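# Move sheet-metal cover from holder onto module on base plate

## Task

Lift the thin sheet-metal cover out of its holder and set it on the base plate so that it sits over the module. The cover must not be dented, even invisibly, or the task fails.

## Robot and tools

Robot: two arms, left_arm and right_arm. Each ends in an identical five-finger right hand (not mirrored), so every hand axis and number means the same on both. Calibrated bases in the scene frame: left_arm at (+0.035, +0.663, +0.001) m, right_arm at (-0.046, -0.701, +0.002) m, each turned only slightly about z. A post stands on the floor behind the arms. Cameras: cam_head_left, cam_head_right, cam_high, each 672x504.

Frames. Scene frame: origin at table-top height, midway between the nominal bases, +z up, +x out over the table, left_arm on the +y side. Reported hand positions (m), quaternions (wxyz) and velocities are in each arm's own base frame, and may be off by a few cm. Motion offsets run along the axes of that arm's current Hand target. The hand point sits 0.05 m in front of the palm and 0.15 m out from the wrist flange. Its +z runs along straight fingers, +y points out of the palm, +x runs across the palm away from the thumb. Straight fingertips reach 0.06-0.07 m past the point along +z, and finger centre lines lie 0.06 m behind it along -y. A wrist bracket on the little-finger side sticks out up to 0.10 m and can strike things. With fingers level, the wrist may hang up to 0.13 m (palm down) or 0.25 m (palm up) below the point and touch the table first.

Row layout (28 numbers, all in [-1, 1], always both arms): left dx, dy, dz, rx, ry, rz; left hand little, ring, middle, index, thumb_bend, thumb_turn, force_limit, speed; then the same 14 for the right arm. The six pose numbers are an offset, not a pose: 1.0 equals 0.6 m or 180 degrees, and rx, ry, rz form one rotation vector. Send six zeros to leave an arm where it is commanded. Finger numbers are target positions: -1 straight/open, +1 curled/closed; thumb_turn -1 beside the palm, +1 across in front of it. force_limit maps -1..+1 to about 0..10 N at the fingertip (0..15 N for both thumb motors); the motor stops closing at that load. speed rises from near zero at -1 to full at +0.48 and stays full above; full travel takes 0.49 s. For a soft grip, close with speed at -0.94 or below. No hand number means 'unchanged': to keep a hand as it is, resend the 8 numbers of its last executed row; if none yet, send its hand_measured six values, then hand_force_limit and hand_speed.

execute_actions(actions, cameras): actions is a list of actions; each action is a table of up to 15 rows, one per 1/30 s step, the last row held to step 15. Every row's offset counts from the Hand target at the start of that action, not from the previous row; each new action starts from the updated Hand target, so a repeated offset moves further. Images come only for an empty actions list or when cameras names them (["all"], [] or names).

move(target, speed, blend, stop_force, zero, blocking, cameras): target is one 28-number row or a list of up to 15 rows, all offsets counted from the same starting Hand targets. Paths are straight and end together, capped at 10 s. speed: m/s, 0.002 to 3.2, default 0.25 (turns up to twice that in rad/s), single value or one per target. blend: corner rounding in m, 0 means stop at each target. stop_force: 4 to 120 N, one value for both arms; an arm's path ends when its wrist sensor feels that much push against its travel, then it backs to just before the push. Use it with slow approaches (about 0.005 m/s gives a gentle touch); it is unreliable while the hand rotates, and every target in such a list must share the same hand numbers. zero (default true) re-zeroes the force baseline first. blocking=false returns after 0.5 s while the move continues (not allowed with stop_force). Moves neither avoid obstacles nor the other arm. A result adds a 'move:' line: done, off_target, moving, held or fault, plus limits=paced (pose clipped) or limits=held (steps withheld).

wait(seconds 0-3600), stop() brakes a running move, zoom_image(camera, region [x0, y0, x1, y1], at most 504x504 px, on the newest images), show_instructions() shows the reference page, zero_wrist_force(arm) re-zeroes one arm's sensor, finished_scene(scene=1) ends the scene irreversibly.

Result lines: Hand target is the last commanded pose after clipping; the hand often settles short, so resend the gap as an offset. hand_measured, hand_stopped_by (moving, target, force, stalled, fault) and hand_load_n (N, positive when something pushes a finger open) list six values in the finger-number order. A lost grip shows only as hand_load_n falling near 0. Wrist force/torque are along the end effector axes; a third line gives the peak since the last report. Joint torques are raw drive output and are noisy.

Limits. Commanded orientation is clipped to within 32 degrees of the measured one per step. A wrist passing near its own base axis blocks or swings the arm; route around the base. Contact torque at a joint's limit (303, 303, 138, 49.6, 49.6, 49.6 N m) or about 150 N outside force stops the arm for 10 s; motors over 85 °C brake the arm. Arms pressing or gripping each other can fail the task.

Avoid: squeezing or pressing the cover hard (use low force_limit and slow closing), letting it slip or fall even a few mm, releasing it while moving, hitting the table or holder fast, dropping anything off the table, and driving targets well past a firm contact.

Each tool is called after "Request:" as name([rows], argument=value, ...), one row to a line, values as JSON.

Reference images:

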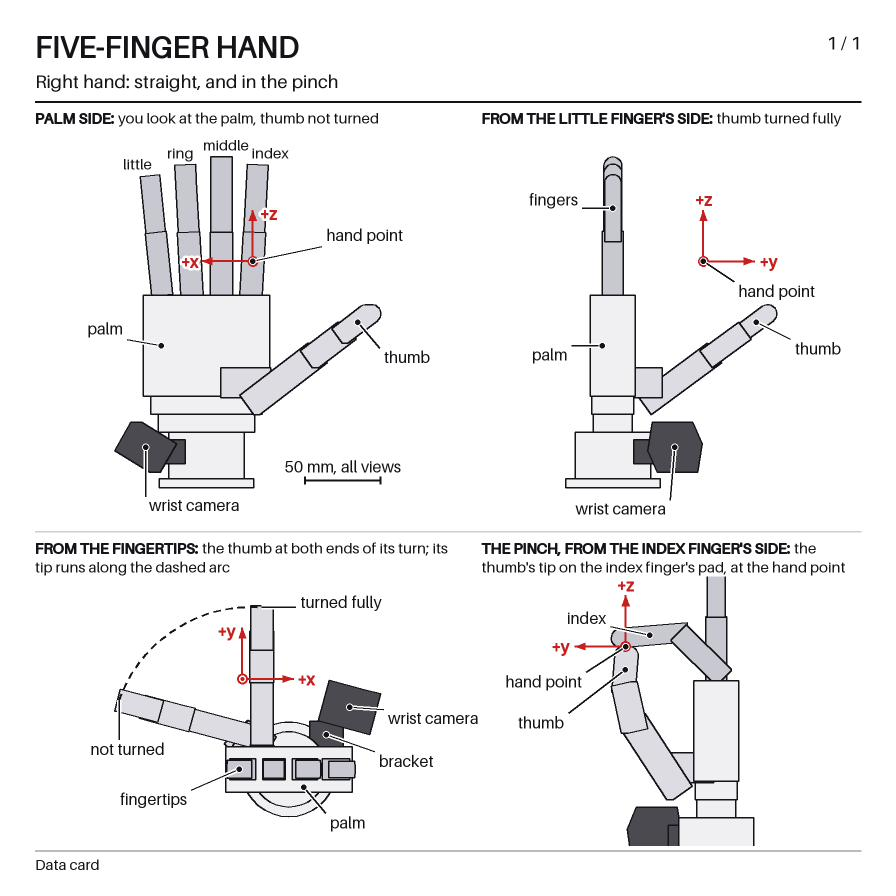

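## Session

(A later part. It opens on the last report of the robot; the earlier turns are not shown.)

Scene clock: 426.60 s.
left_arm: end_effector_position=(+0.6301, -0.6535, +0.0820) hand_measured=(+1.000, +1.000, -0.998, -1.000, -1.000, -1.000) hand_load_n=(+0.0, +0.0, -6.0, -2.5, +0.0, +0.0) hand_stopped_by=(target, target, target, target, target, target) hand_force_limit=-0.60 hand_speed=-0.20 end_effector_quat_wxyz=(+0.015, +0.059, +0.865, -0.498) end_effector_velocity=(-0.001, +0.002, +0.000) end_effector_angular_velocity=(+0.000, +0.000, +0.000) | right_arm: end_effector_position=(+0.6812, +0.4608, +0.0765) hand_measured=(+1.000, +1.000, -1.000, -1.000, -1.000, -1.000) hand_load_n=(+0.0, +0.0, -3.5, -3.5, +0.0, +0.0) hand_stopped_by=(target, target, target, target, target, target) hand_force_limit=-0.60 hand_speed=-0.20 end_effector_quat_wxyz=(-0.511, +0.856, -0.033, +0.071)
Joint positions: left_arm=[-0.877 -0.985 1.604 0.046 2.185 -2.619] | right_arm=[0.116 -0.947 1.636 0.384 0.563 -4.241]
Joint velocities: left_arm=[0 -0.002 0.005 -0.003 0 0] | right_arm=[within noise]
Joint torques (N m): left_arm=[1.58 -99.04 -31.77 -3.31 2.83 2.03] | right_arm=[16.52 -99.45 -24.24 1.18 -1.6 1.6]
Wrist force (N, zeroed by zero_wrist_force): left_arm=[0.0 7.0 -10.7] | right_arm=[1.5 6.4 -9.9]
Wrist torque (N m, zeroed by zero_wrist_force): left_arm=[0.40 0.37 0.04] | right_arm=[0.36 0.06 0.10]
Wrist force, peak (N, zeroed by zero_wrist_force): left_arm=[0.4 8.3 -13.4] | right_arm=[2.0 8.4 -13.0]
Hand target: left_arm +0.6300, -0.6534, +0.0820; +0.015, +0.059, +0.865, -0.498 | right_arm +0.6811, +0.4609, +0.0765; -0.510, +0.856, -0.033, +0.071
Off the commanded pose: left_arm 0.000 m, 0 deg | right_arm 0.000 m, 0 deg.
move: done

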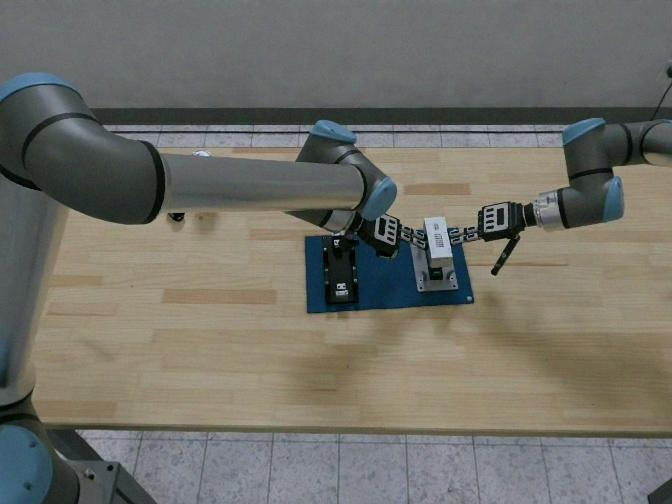

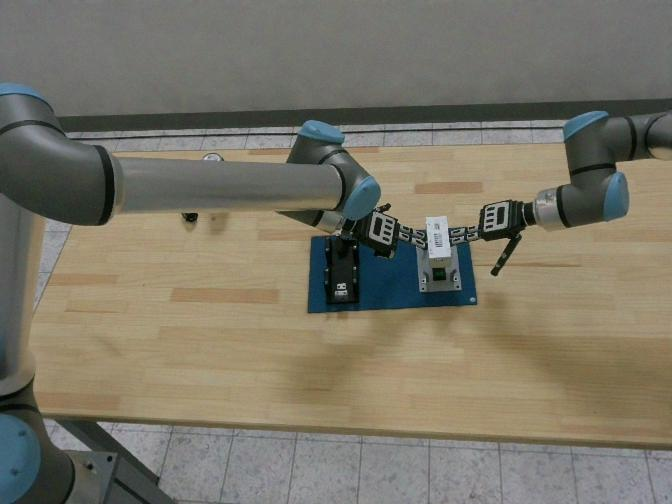

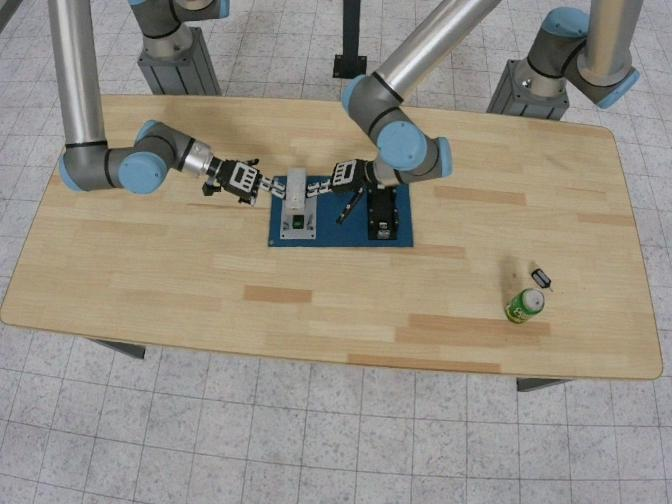

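Request:
move(target=[-0.00991,0.02111,0.01526,0,0,0,1,1,-1,-1,-1,-1,-0.6,-0.2,0.00963,0.02361,0.01081,0,0,0,1,1,-1,-1,-1,-1,-0.6,-0.2], speed=0.02, cameras=["all"])

Request:
zoom_image(camera="cam_high", region=[265, 155, 335, 245])

Request:
zoom_image(camera="cam_head_left", region=[400, 215, 475, 300])

Request:
zoom_image(camera="cam_head_right", region=[400, 215, 475, 300])

Scene clock: 429.03 s.
left_arm: end_effector_position=(+0.6372, -0.6556, +0.0669) hand_measured=(+1.000, +1.000, -0.998, -1.000, -1.000, -1.000) hand_load_n=(+0.0, +0.0, -7.0, -3.0, +0.0, -0.5) hand_stopped_by=(target, target, target, target, target, target) hand_force_limit=-0.60 hand_speed=-0.20 end_effector_quat_wxyz=(+0.015, +0.059, +0.865, -0.498) | right_arm: end_effector_position=(+0.6881, +0.4590, +0.0614) hand_measured=(+1.000, +1.000, -1.000, -1.000, -1.000, -1.000) hand_load_n=(+0.0, +0.0, -4.0, -4.5, +0.0, +0.0) hand_stopped_by=(target, target, target, target, target, target) hand_force_limit=-0.60 hand_speed=-0.20 end_effector_quat_wxyz=(-0.510, +0.856, -0.033, +0.071)
Joint positions: left_arm=[-0.871 -0.961 1.594 0.034 2.189 -2.615] | right_arm=[0.112 -0.922 1.627 0.374 0.561 -4.247]
Joint torques (N m): left_arm=[-3.49 -103.29 -44.95 -0.91 2.7 1.59] | right_arm=[7.57 -103.47 -33.43 3.17 -5.15 -0.98]
Wrist force (N, zeroed by zero_wrist_force): left_arm=[0.5 7.9 -11.9] | right_arm=[1.6 7.6 -11.8]
Wrist torque (N m, zeroed by zero_wrist_force): left_arm=[0.39 0.36 0.06] | right_arm=[0.44 0.13 0.14]
Wrist force, peak (N, zeroed by zero_wrist_force): left_arm=[0.3 8.1 -12.0] | right_arm=[1.7 7.6 -11.8]
Hand target: left_arm +0.6371, -0.6555, +0.0670; +0.015, +0.059, +0.865, -0.498 | right_arm +0.6880, +0.4590, +0.0615; -0.510, +0.856, -0.033, +0.071
Off the commanded pose: left_arm 0.000 m, 0 deg | right_arm 0.000 m, 0 deg.
move: done

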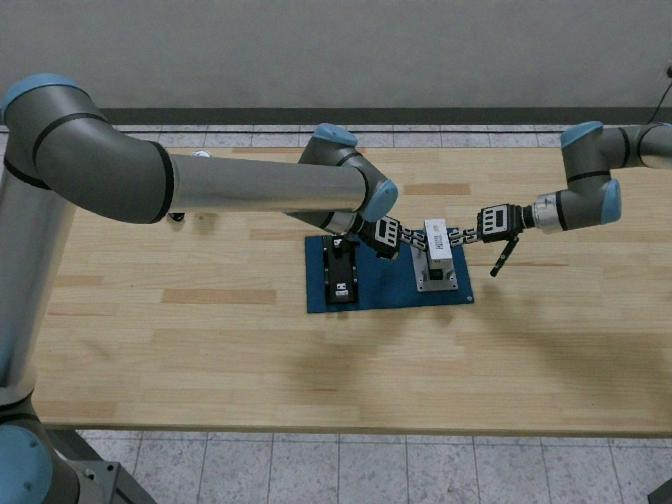

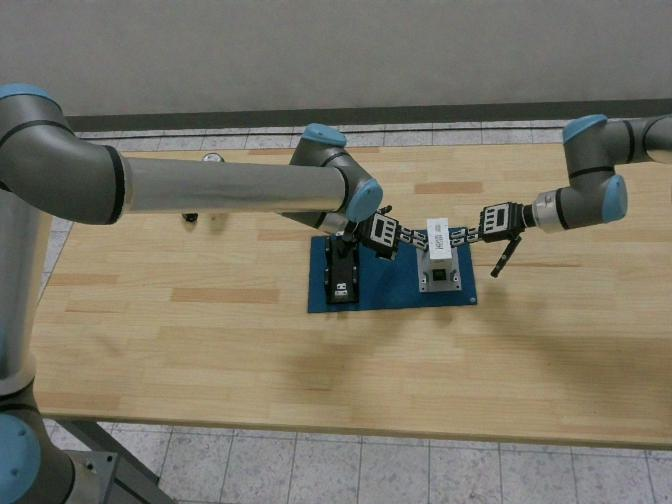

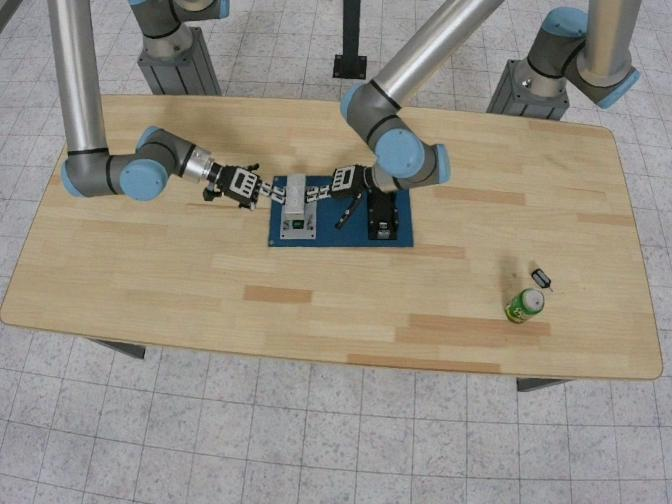

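Scaled by 5.600 from the camera's image (finer frame: 960x720).

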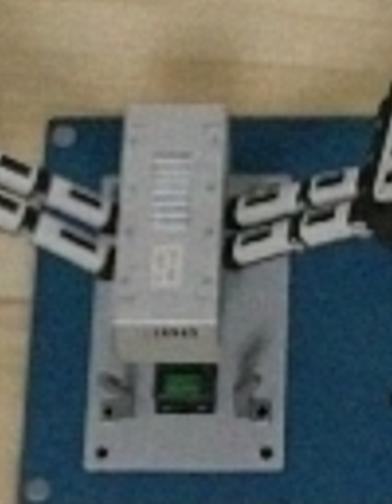

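Scaled by 5.929 from the camera's image (finer frame: 960x720).

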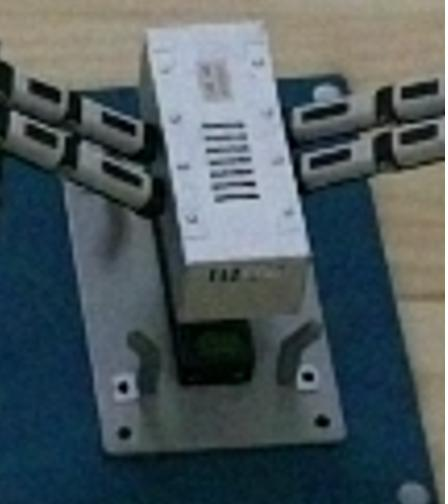

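Scaled by 5.929 from the camera's image (finer frame: 960x720).

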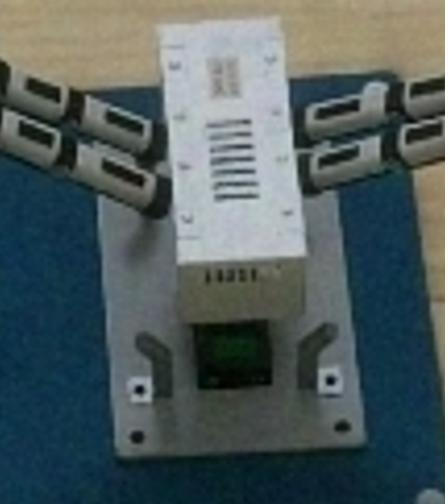

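Request:
zoom_image(camera="cam_head_left", region=[420, 245, 465, 290])

Request:
zoom_image(camera="cam_head_right", region=[420, 245, 465, 290])

Request:
zoom_image(camera="cam_high", region=[277, 200, 322, 245])

Scaled by 11.200 from the camera's image (finer frame: 960x720).

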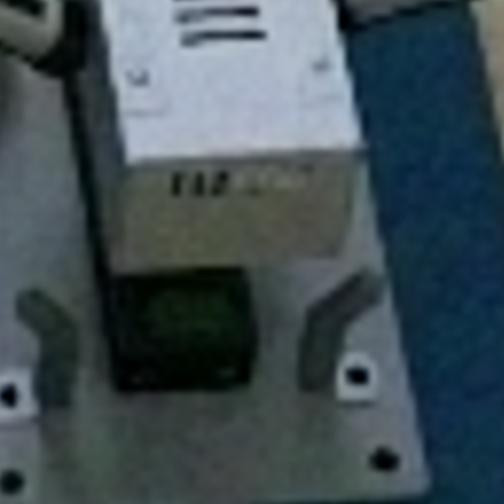

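Scaled by 11.200 from the camera's image (finer frame: 960x720).

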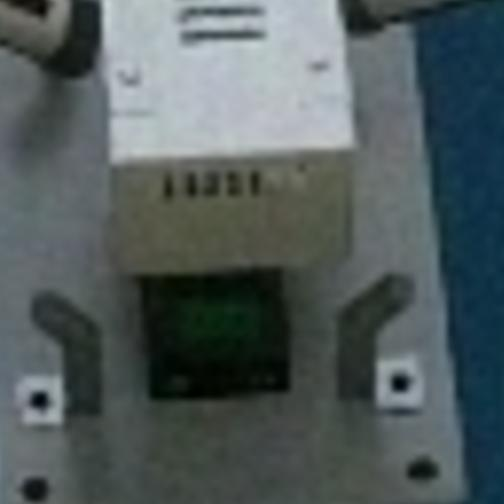

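Scaled by 11.200 from the camera's image (finer frame: 960x720).

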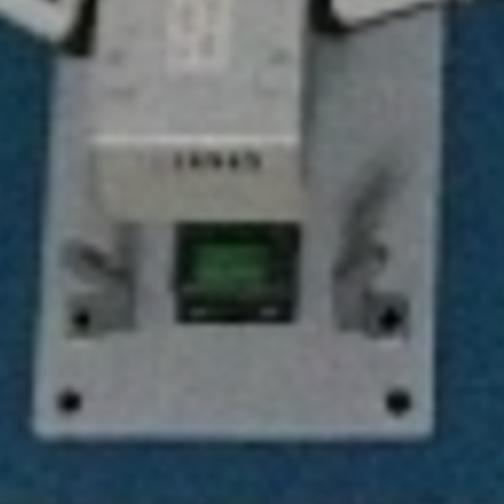

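Request:
move(target=[0.00188,0.01638,0.00478,0,0,0,1,1,-1,-1,-1,-1,-0.6,-0.2,-0.0019,0.01267,0.01143,0,0,0,1,1,-1,-1,-1,-1,-0.6,-0.2], speed=0.015, cameras=["all"])

Request:
zoom_image(camera="cam_head_left", region=[420, 245, 465, 290])

Request:
zoom_image(camera="cam_head_right", region=[420, 245, 465, 290])

Request:
zoom_image(camera="cam_high", region=[277, 200, 322, 245])

Scene clock: 437.20 s.
left_arm: end_effector_position=(+0.6370, -0.6530, +0.0569) hand_measured=(+1.000, +1.000, -0.998, -1.000, -1.000, -1.000) hand_load_n=(+0.0, +0.0, -6.5, -3.0, +0.0, -0.5) hand_stopped_by=(target, target, target, target, target, target) hand_force_limit=-0.60 hand_speed=-0.20 end_effector_quat_wxyz=(+0.015, +0.059, +0.865, -0.498) | right_arm: end_effector_position=(+0.6880, +0.4615, +0.0514) hand_measured=(+1.000, +1.000, -1.000, -1.000, -1.000, -1.000) hand_load_n=(+0.0, +0.0, -4.0, -4.0, +0.0, +0.0) hand_stopped_by=(target, target, target, target, target, target) hand_force_limit=-0.60 hand_speed=-0.20 end_effector_quat_wxyz=(-0.510, +0.856, -0.033, +0.071)
Joint positions: left_arm=[-0.869 -0.953 1.602 0.019 2.191 -2.613] | right_arm=[0.116 -0.911 1.628 0.356 0.563 -4.241]
Joint torques (N m): left_arm=[2.64 -97.19 -37.76 -0.47 3.22 2.24] | right_arm=[10.83 -97.11 -25.16 3.6 -1.9 1]
Wrist force (N, zeroed by zero_wrist_force): left_arm=[0.2 7.6 -12.2] | right_arm=[1.7 7.2 -11.9]
Wrist torque (N m, zeroed by zero_wrist_force): left_arm=[0.39 0.40 0.04] | right_arm=[0.41 0.10 -0.06]
Wrist force, peak (N, zeroed by zero_wrist_force): left_arm=[0.9 8.4 -12.5] | right_arm=[1.4 7.6 -12.4]
Hand target: left_arm +0.6370, -0.6530, +0.0570; +0.015, +0.059, +0.865, -0.498 | right_arm +0.6881, +0.4615, +0.0515; -0.510, +0.856, -0.033, +0.071
Off the commanded pose: left_arm 0.000 m, 0 deg | right_arm 0.000 m, 0 deg.
move: done

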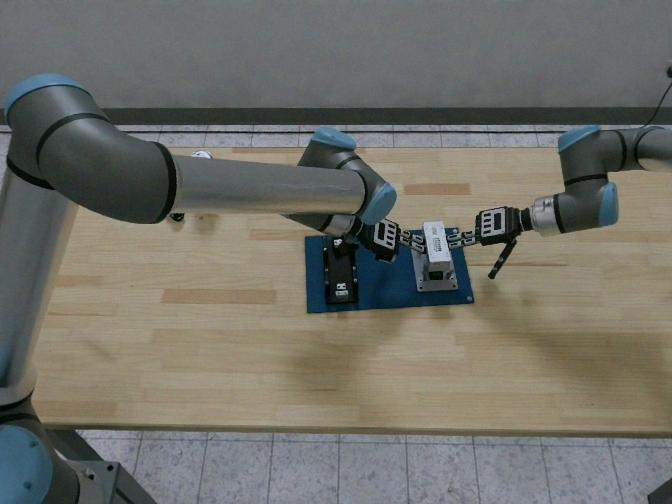

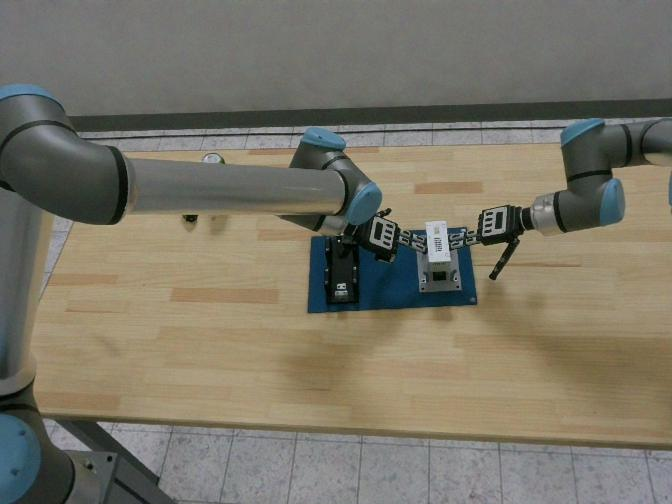

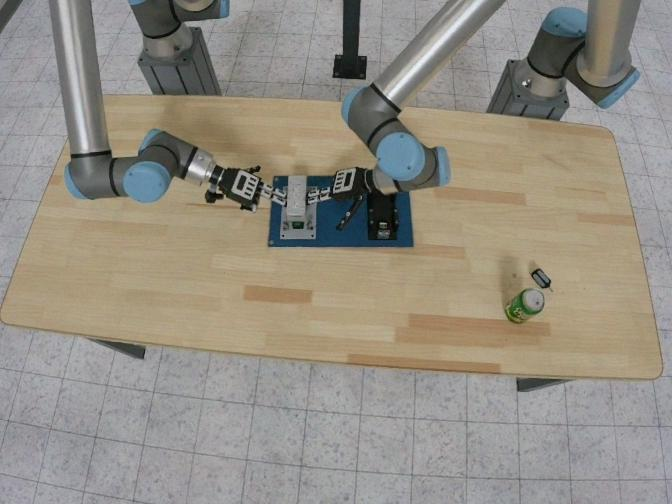

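Scaled by 11.200 from the camera's image (finer frame: 960x720).

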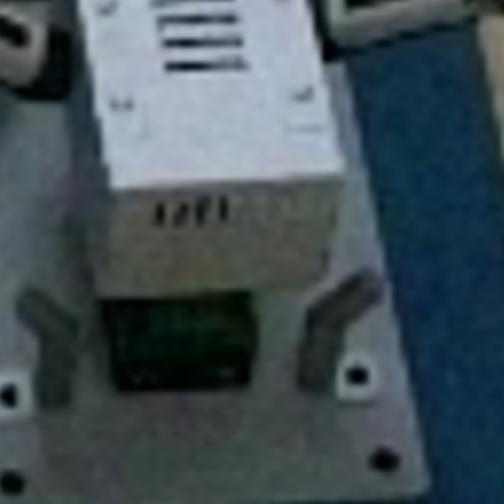

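Scaled by 11.200 from the camera's image (finer frame: 960x720).

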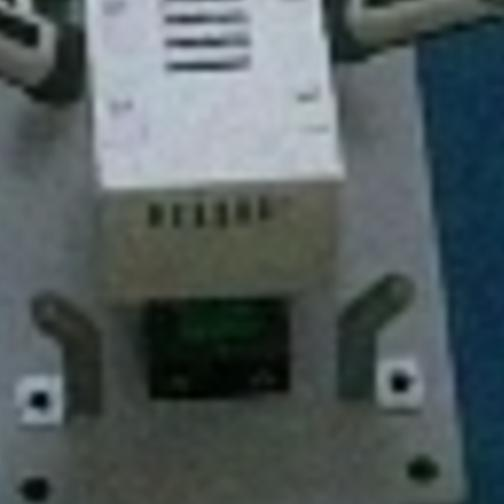

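Scaled by 11.200 from the camera's image (finer frame: 960x720).

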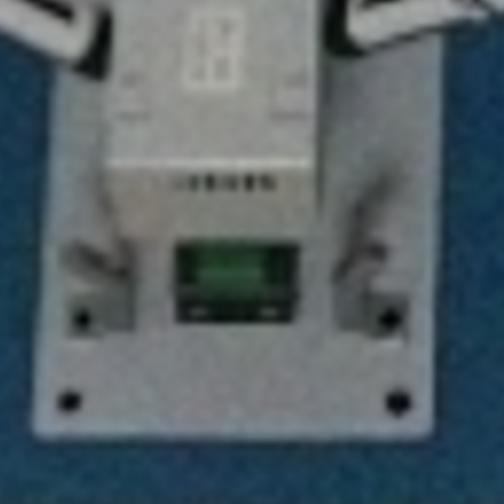

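Request:
move(target=[0.00067,0.00777,0.00647,0,0,0,1,1,-1,-1,-1,-1,-0.6,-0.2,-0.0007,0.00958,0.00323,0,0,0,1,1,-1,-1,-1,-1,-0.6,-0.2], speed=0.01, cameras=["all"])

Request:
zoom_image(camera="cam_head_left", region=[420, 245, 465, 290])

Request:
zoom_image(camera="cam_head_right", region=[420, 245, 465, 290])

Request:
zoom_image(camera="cam_high", region=[277, 200, 322, 245])

Scene clock: 439.97 s.
left_arm: end_effector_position=(+0.6371, -0.6540, +0.0509) hand_measured=(+1.000, +1.000, -0.998, -1.000, -1.000, -1.000) hand_load_n=(+0.0, +0.0, -6.5, -3.0, +0.0, -0.5) hand_stopped_by=(target, target, target, target, target, target) hand_force_limit=-0.60 hand_speed=-0.20 end_effector_quat_wxyz=(+0.015, +0.059, +0.865, -0.498) | right_arm: end_effector_position=(+0.6880, +0.4605, +0.0454) hand_measured=(+1.000, +1.000, -1.000, -1.000, -1.000, -1.000) hand_load_n=(+0.0, +0.0, -4.0, -4.0, +0.0, +0.0) hand_stopped_by=(target, target, target, target, target, target) hand_force_limit=-0.60 hand_speed=-0.20 end_effector_quat_wxyz=(-0.510, +0.856, -0.033, +0.071)
Joint positions: left_arm=[-0.87 -0.947 1.604 0.011 2.19 -2.614] | right_arm=[0.114 -0.905 1.631 0.349 0.562 -4.243]
Joint torques (N m): left_arm=[-19.43 -95.25 -30.97 -1.04 -0.33 -3.24] | right_arm=[2.7 -90.79 -26.68 2.97 -5.23 -1.48]
Wrist force (N, zeroed by zero_wrist_force): left_arm=[0.7 7.9 -11.8] | right_arm=[1.7 7.5 -11.7]
Wrist torque (N m, zeroed by zero_wrist_force): left_arm=[0.45 0.35 0.20] | right_arm=[0.45 0.13 0.15]
Wrist force, peak (N, zeroed by zero_wrist_force): left_arm=[0.6 7.9 -12.7] | right_arm=[1.9 7.4 -12.2]
Hand target: left_arm +0.6371, -0.6540, +0.0510; +0.015, +0.059, +0.865, -0.498 | right_arm +0.6880, +0.4605, +0.0455; -0.510, +0.856, -0.033, +0.071
Off the commanded pose: left_arm 0.000 m, 0 deg | right_arm 0.000 m, 0 deg.
move: done

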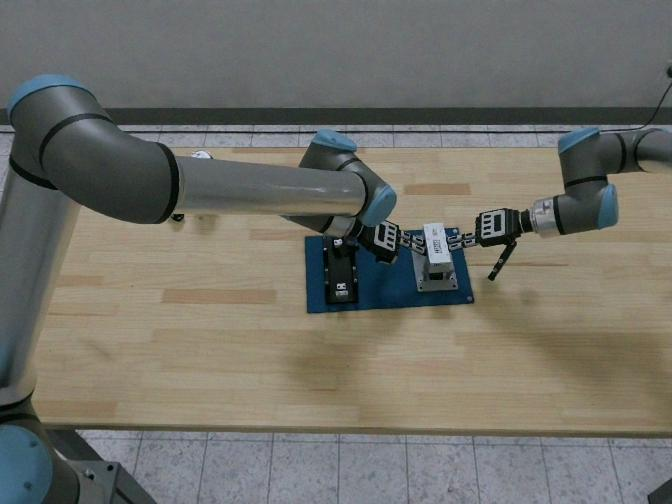

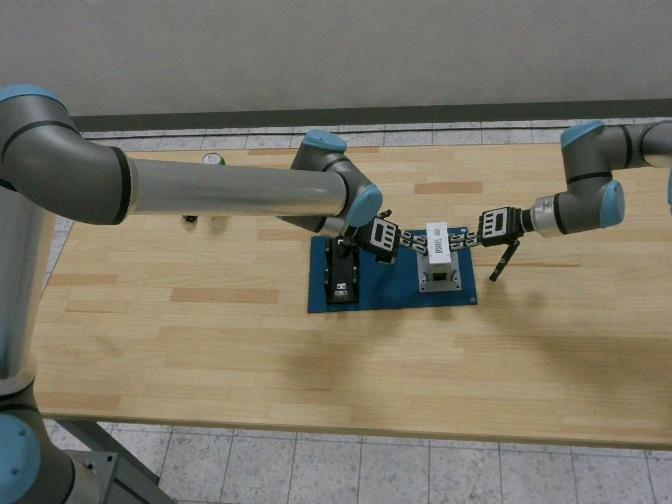

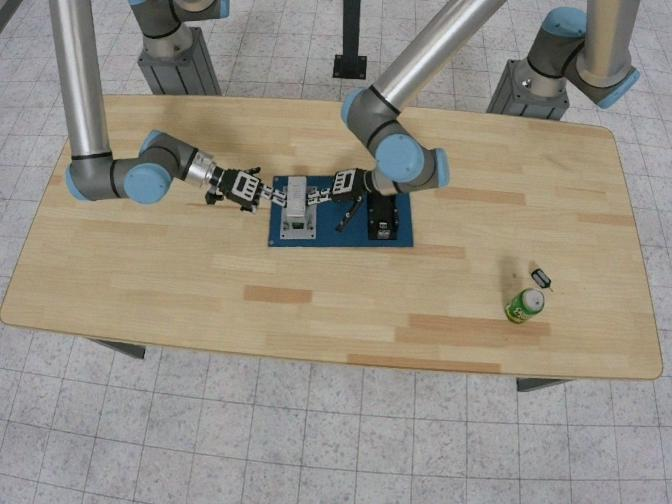

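Scaled by 11.200 from the camera's image (finer frame: 960x720).

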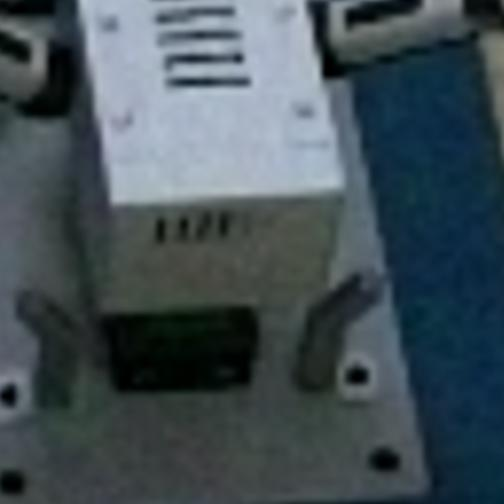

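Scaled by 11.200 from the camera's image (finer frame: 960x720).

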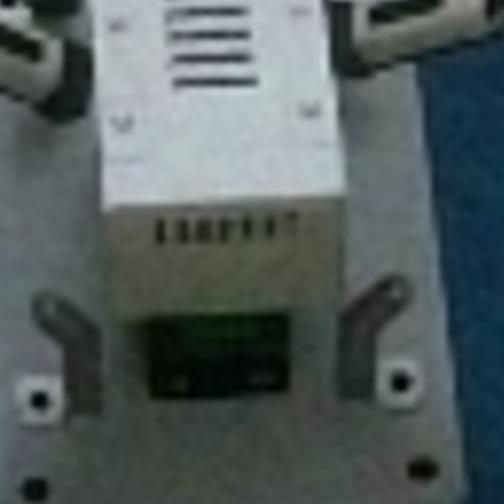

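Scaled by 11.200 from the camera's image (finer frame: 960x720).

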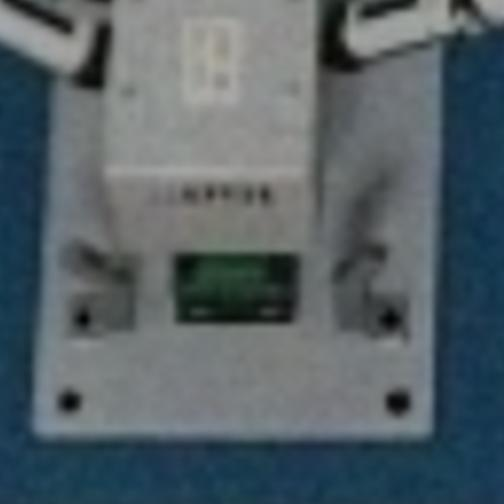

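Request:
move(target=[0.00113,0.01146,0.00671,0,0,0,1,1,-1,-1,-1,-1,-0.6,-0.2,-0.00117,0.01172,0.00624,0,0,0,1,1,-1,-1,-1,-1,-0.6,-0.2], speed=0.008, stop_force=4, cameras=["all"])

Request:
zoom_image(camera="cam_head_left", region=[420, 245, 465, 290])

Request:
zoom_image(camera="cam_head_right", region=[420, 245, 465, 290])

Request:
zoom_image(camera="cam_high", region=[277, 200, 322, 245])

Scene clock: 443.70 s.
left_arm: end_effector_position=(+0.6370, -0.6540, +0.0430) hand_measured=(+1.000, +1.000, -0.998, -1.000, -1.000, -1.000) hand_load_n=(+0.0, +0.0, -6.5, -3.0, +0.0, +0.0) hand_stopped_by=(target, target, target, target, target, target) hand_force_limit=-0.60 hand_speed=-0.20 end_effector_quat_wxyz=(+0.015, +0.059, +0.865, -0.498) | right_arm: end_effector_position=(+0.6880, +0.4605, +0.0375) hand_measured=(+1.000, +1.000, -1.000, -1.000, -1.000, -1.000) hand_load_n=(+0.0, +0.0, -4.0, -4.5, +0.0, +0.0) hand_stopped_by=(target, target, target, target, target, target) hand_force_limit=-0.60 hand_speed=-0.20 end_effector_quat_wxyz=(-0.510, +0.856, -0.033, +0.071)
Joint positions: left_arm=[-0.87 -0.939 1.607 -0.001 2.19 -2.614] | right_arm=[0.114 -0.896 1.633 0.339 0.562 -4.243]
Joint torques (N m): left_arm=[-3.97 -101.13 -36.27 0.03 1.42 1.25] | right_arm=[12.75 -99.38 -27.41 4.26 -1.92 -1.58]
Wrist force (N, zeroed by zero_wrist_force): left_arm=[0.3 7.8 -11.8] | right_arm=[2.0 7.7 -11.3]
Wrist torque (N m, zeroed by zero_wrist_force): left_arm=[0.41 0.39 0.17] | right_arm=[0.45 0.05 0.18]
Wrist force, peak (N, zeroed by zero_wrist_force): left_arm=[0.8 8.2 -12.1] | right_arm=[1.8 7.8 -11.9]
Hand target: left_arm +0.6371, -0.6540, +0.0430; +0.015, +0.059, +0.865, -0.498 | right_arm +0.6880, +0.4605, +0.0375; -0.510, +0.856, -0.033, +0.071
Off the commanded pose: left_arm 0.000 m, 0 deg | right_arm 0.000 m, 0 deg.
move: done

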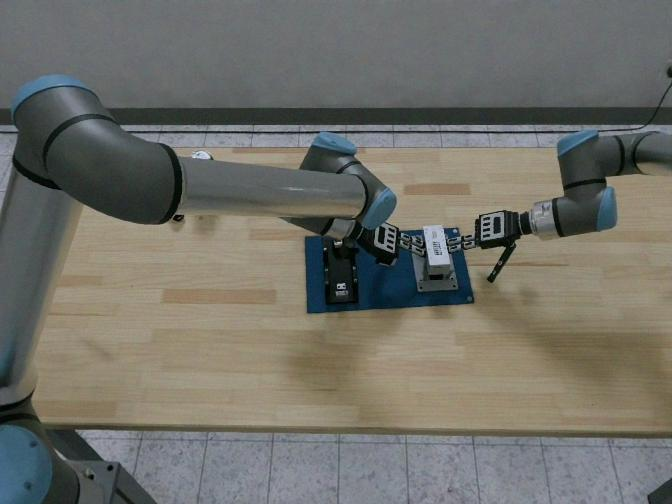

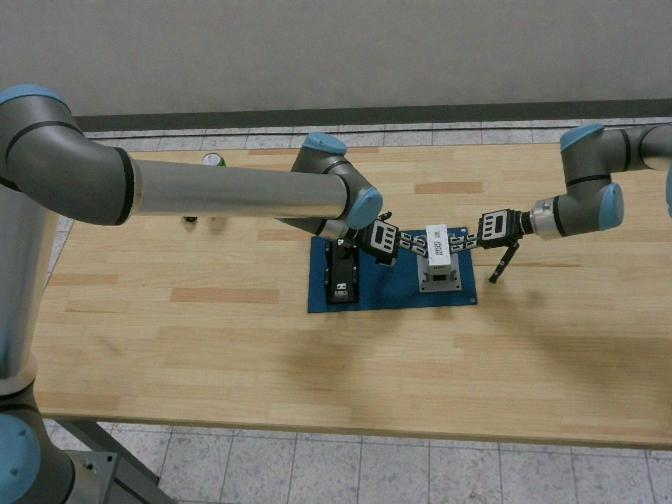

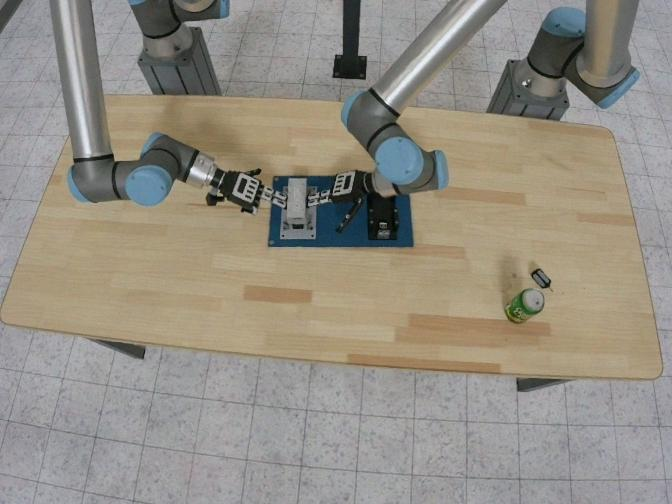

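Scaled by 11.200 from the camera's image (finer frame: 960x720).

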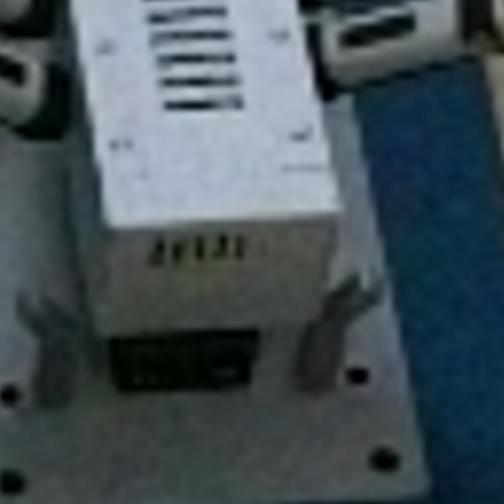

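Scaled by 11.200 from the camera's image (finer frame: 960x720).

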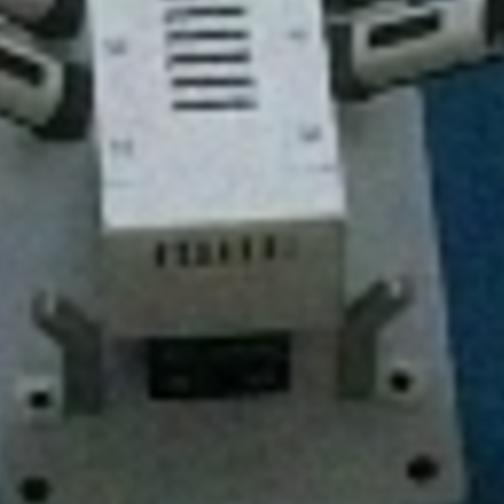

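Scaled by 11.200 from the camera's image (finer frame: 960x720).

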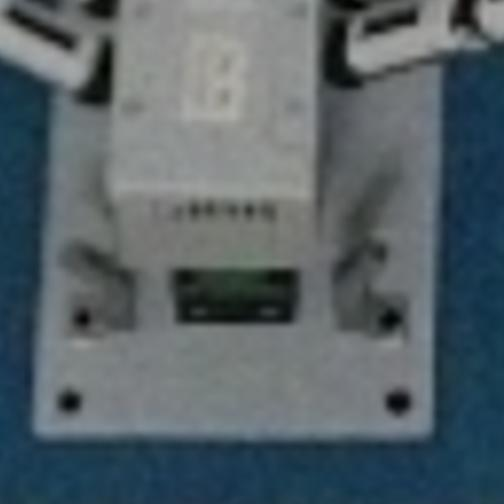

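Request:
move(target=[0.00085,0.0086,0.00503,0,0,0,1,1,-1,-1,-1,-1,-0.6,-0.2,-0.00088,0.00879,0.00468,0,0,0,1,1,-1,-1,-1,-1,-0.6,-0.2], speed=0.006, stop_force=4, cameras=["all"])

Request:
zoom_image(camera="cam_head_left", region=[420, 245, 465, 290])

Request:
zoom_image(camera="cam_head_right", region=[420, 245, 465, 290])

Request:
zoom_image(camera="cam_high", region=[277, 200, 322, 245])

Scene clock: 446.00 s.
left_arm: end_effector_position=(+0.6370, -0.6540, +0.0370) hand_measured=(+1.000, +1.000, -0.998, -1.000, -1.000, -1.000) hand_load_n=(+0.0, +0.0, -6.5, -3.0, +0.0, +0.0) hand_stopped_by=(target, target, target, target, target, target) hand_force_limit=-0.60 hand_speed=-0.20 end_effector_quat_wxyz=(+0.015, +0.059, +0.865, -0.498) | right_arm: end_effector_position=(+0.6880, +0.4605, +0.0315) hand_measured=(+1.000, +1.000, -1.000, -1.000, -1.000, -1.000) hand_load_n=(+0.0, +0.0, -4.0, -4.5, -0.5, -0.5) hand_stopped_by=(target, target, target, target, target, target) hand_force_limit=-0.60 hand_speed=-0.20 end_effector_quat_wxyz=(-0.510, +0.856, -0.033, +0.071)
Joint positions: left_arm=[-0.87 -0.933 1.609 -0.009 2.19 -2.614] | right_arm=[0.114 -0.89 1.635 0.33 0.562 -4.243]
Joint torques (N m): left_arm=[-4 -98.66 -34.29 -0.09 1.64 1.56] | right_arm=[3.65 -96.99 -25.74 3.89 -2.34 -1.9]
Wrist force (N, zeroed by zero_wrist_force): left_arm=[0.0 7.5 -11.8] | right_arm=[1.6 7.1 -11.5]
Wrist torque (N m, zeroed by zero_wrist_force): left_arm=[0.40 0.43 0.14] | right_arm=[0.39 0.12 0.14]
Wrist force, peak (N, zeroed by zero_wrist_force): left_arm=[0.6 8.0 -12.4] | right_arm=[2.1 7.7 -12.0]
Hand target: left_arm +0.6371, -0.6540, +0.0370; +0.015, +0.059, +0.865, -0.498 | right_arm +0.6880, +0.4605, +0.0315; -0.510, +0.856, -0.033, +0.071
Off the commanded pose: left_arm 0.000 m, 0 deg | right_arm 0.000 m, 0 deg.
move: done

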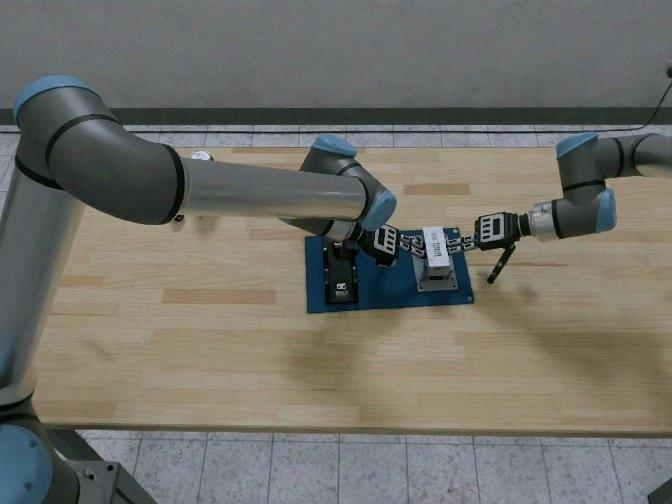

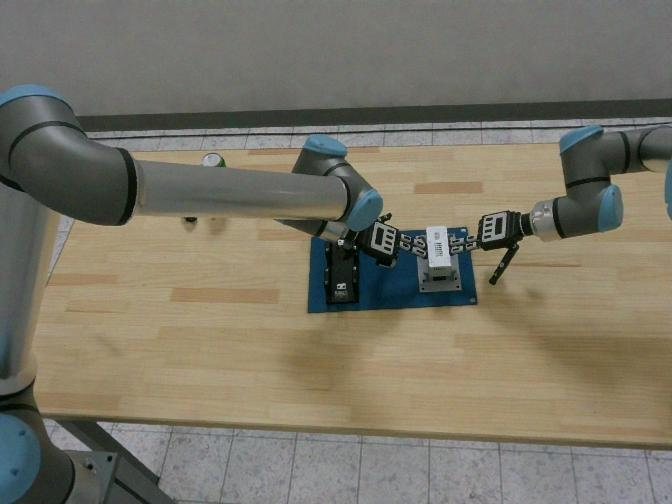

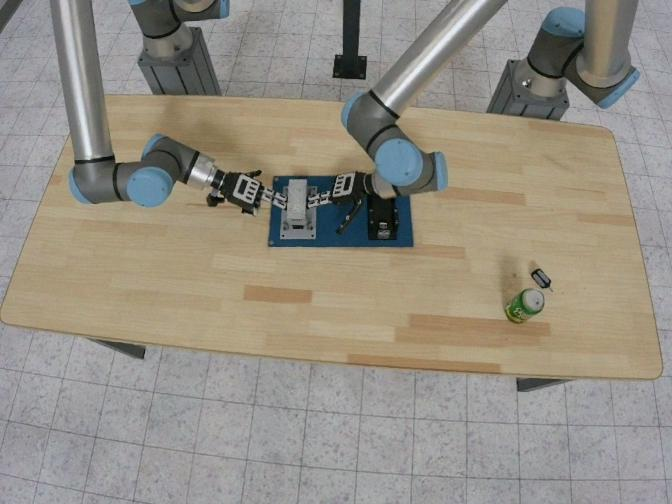

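Scaled by 11.200 from the camera's image (finer frame: 960x720).

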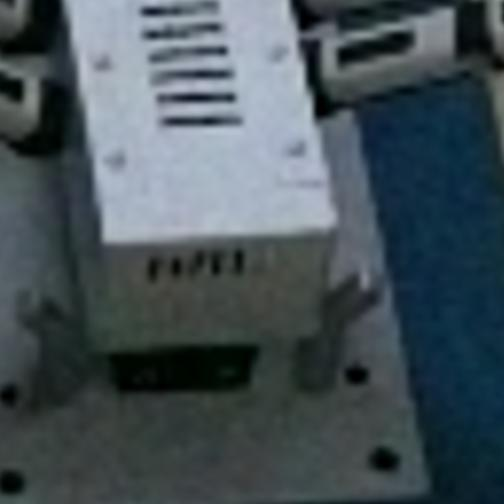

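Scaled by 11.200 from the camera's image (finer frame: 960x720).

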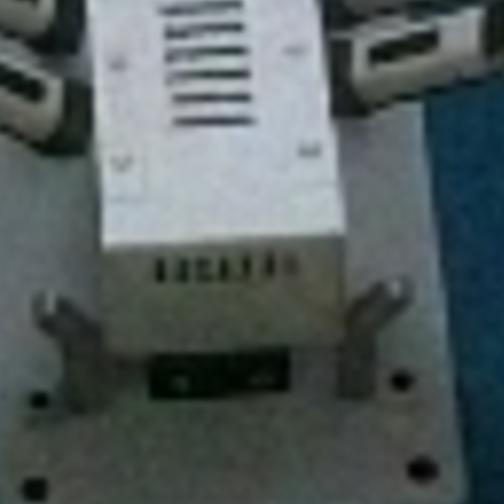

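Scaled by 11.200 from the camera's image (finer frame: 960x720).

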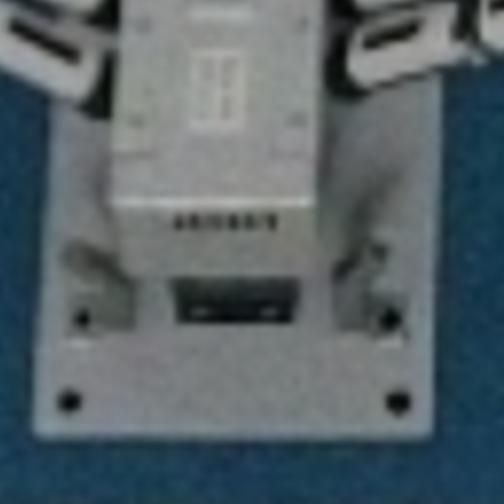

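Request:
move(target=[0.00071,0.00717,0.0042,0,0,0,1,1,-1,-1,-1,-1,-0.6,-0.2,-0.00073,0.00732,0.0039,0,0,0,1,1,-1,-1,-1,-1,-0.6,-0.2], speed=0.006, stop_force=4)

Scene clock: 447.93 s.
left_arm: end_effector_position=(+0.6370, -0.6540, +0.0320) hand_measured=(+1.000, +1.000, -0.998, -1.000, -1.000, -1.000) hand_load_n=(+0.0, +0.0, -6.5, -3.5, +0.0, +0.0) hand_stopped_by=(target, target, target, target, target, target) hand_force_limit=-0.60 hand_speed=-0.20 end_effector_quat_wxyz=(+0.015, +0.059, +0.865, -0.498) | right_arm: end_effector_position=(+0.6880, +0.4605, +0.0265) hand_measured=(+1.000, +1.000, -1.000, -1.000, -1.000, -1.000) hand_load_n=(+0.0, +0.0, -4.0, -4.0, +0.0, -0.5) hand_stopped_by=(target, target, target, target, target, target) hand_force_limit=-0.60 hand_speed=-0.20 end_effector_quat_wxyz=(-0.510, +0.856, -0.033, +0.071)
Joint positions: left_arm=[-0.87 -0.927 1.611 -0.016 2.19 -2.614] | right_arm=[0.114 -0.884 1.636 0.324 0.562 -4.243]
Joint torques (N m): left_arm=[-3.87 -98.53 -33.79 -0.16 1.72 1.36] | right_arm=[1.63 -95.75 -25.29 3.93 -3.05 -1.96]
Wrist force (N, zeroed by zero_wrist_force): left_arm=[0.6 7.6 -11.3] | right_arm=[1.8 7.1 -11.5]
Wrist torque (N m, zeroed by zero_wrist_force): left_arm=[0.36 0.32 0.17] | right_arm=[0.37 0.10 0.15]
Wrist force, peak (N, zeroed by zero_wrist_force): left_arm=[0.4 7.9 -12.5] | right_arm=[1.9 7.7 -11.8]
Hand target: left_arm +0.6371, -0.6540, +0.0320; +0.015, +0.059, +0.865, -0.498 | right_arm +0.6880, +0.4605, +0.0266; -0.510, +0.856, -0.033, +0.071
Off the commanded pose: left_arm 0.000 m, 0 deg | right_arm 0.000 m, 0 deg.
move: done

Request:
move(target=[0.00057,0.00573,0.00336,0,0,0,1,1,-1,-1,-1,-1,-0.6,-0.2,-0.00058,0.00586,0.00312,0,0,0,1,1,-1,-1,-1,-1,-0.6,-0.2], speed=0.006, stop_force=4, cameras=["all"])

Request:
zoom_image(camera="cam_head_left", region=[420, 245, 465, 290])

Request:
zoom_image(camera="cam_head_right", region=[420, 245, 465, 290])

Request:
zoom_image(camera="cam_high", region=[277, 200, 322, 245])

Scene clock: 449.50 s.
left_arm: end_effector_position=(+0.6370, -0.6540, +0.0280) hand_measured=(+1.000, +1.000, -0.998, -1.000, -1.000, -1.000) hand_load_n=(+0.0, +0.5, -6.5, -2.5, +0.0, -0.5) hand_stopped_by=(target, target, target, target, target, target) hand_force_limit=-0.60 hand_speed=-0.20 end_effector_quat_wxyz=(+0.015, +0.059, +0.865, -0.498) | right_arm: end_effector_position=(+0.6880, +0.4605, +0.0225) hand_measured=(+1.000, +1.000, -1.000, -1.000, -1.000, -1.000) hand_load_n=(+0.0, +0.0, -4.0, -4.5, +0.0, -0.5) hand_stopped_by=(target, target, target, target, target, target) hand_force_limit=-0.60 hand_speed=-0.20 end_effector_quat_wxyz=(-0.510, +0.856, -0.033, +0.071)
Joint positions: left_arm=[-0.87 -0.923 1.613 -0.022 2.19 -2.614] | right_arm=[0.114 -0.88 1.637 0.318 0.562 -4.243]
Joint torques (N m): left_arm=[-5.59 -97.52 -33.26 -0.03 1.35 1.08] | right_arm=[0.77 -95.18 -24.4 3.77 -3.76 -1.91]
Wrist force (N, zeroed by zero_wrist_force): left_arm=[0.9 7.1 -12.1] | right_arm=[1.8 7.3 -12.1]
Wrist torque (N m, zeroed by zero_wrist_force): left_arm=[0.42 0.27 0.20] | right_arm=[0.45 0.12 0.15]
Wrist force, peak (N, zeroed by zero_wrist_force): left_arm=[0.6 7.5 -12.7] | right_arm=[2.1 7.1 -12.2]
Hand target: left_arm +0.6370, -0.6540, +0.0280; +0.015, +0.059, +0.865, -0.498 | right_arm +0.6880, +0.4605, +0.0226; -0.510, +0.856, -0.033, +0.071
Off the commanded pose: left_arm 0.000 m, 0 deg | right_arm 0.000 m, 0 deg.
move: done

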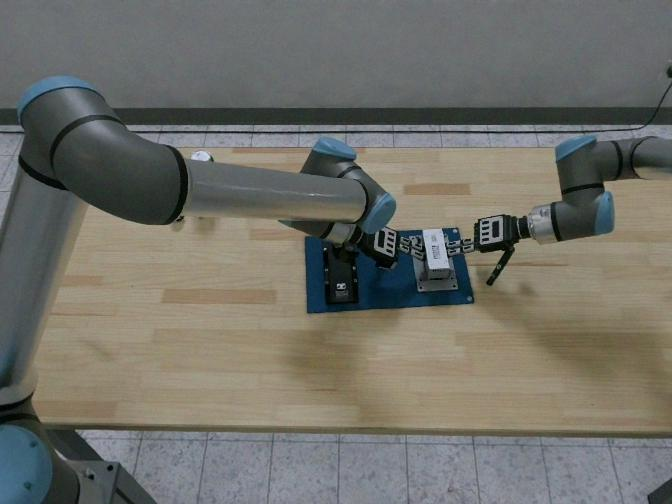

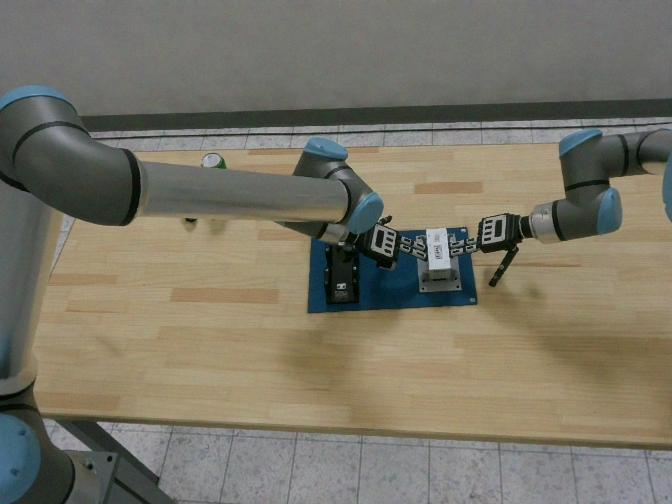

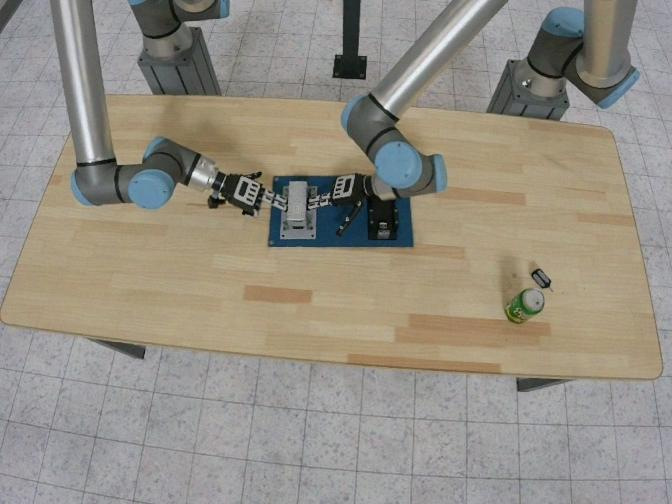

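Scaled by 11.200 from the camera's image (finer frame: 960x720).

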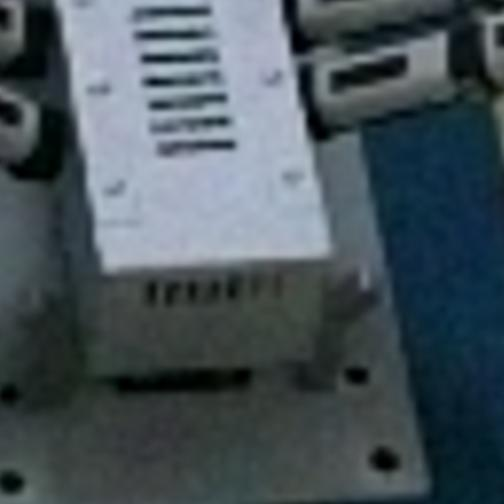

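Scaled by 11.200 from the camera's image (finer frame: 960x720).

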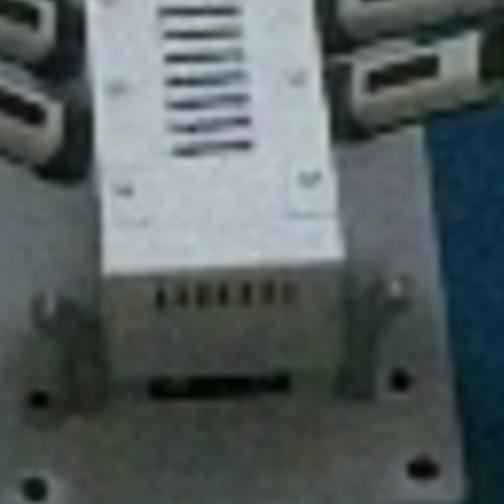

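Scaled by 11.200 from the camera's image (finer frame: 960x720).

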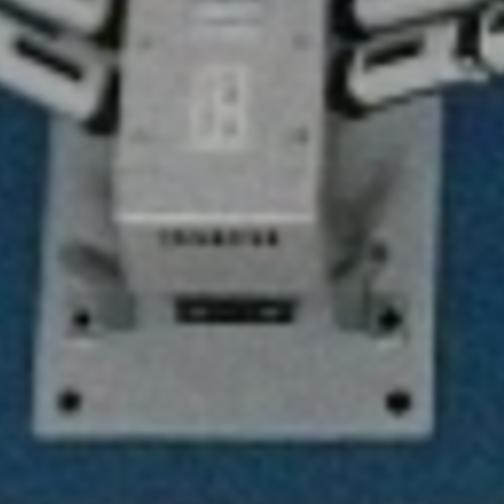

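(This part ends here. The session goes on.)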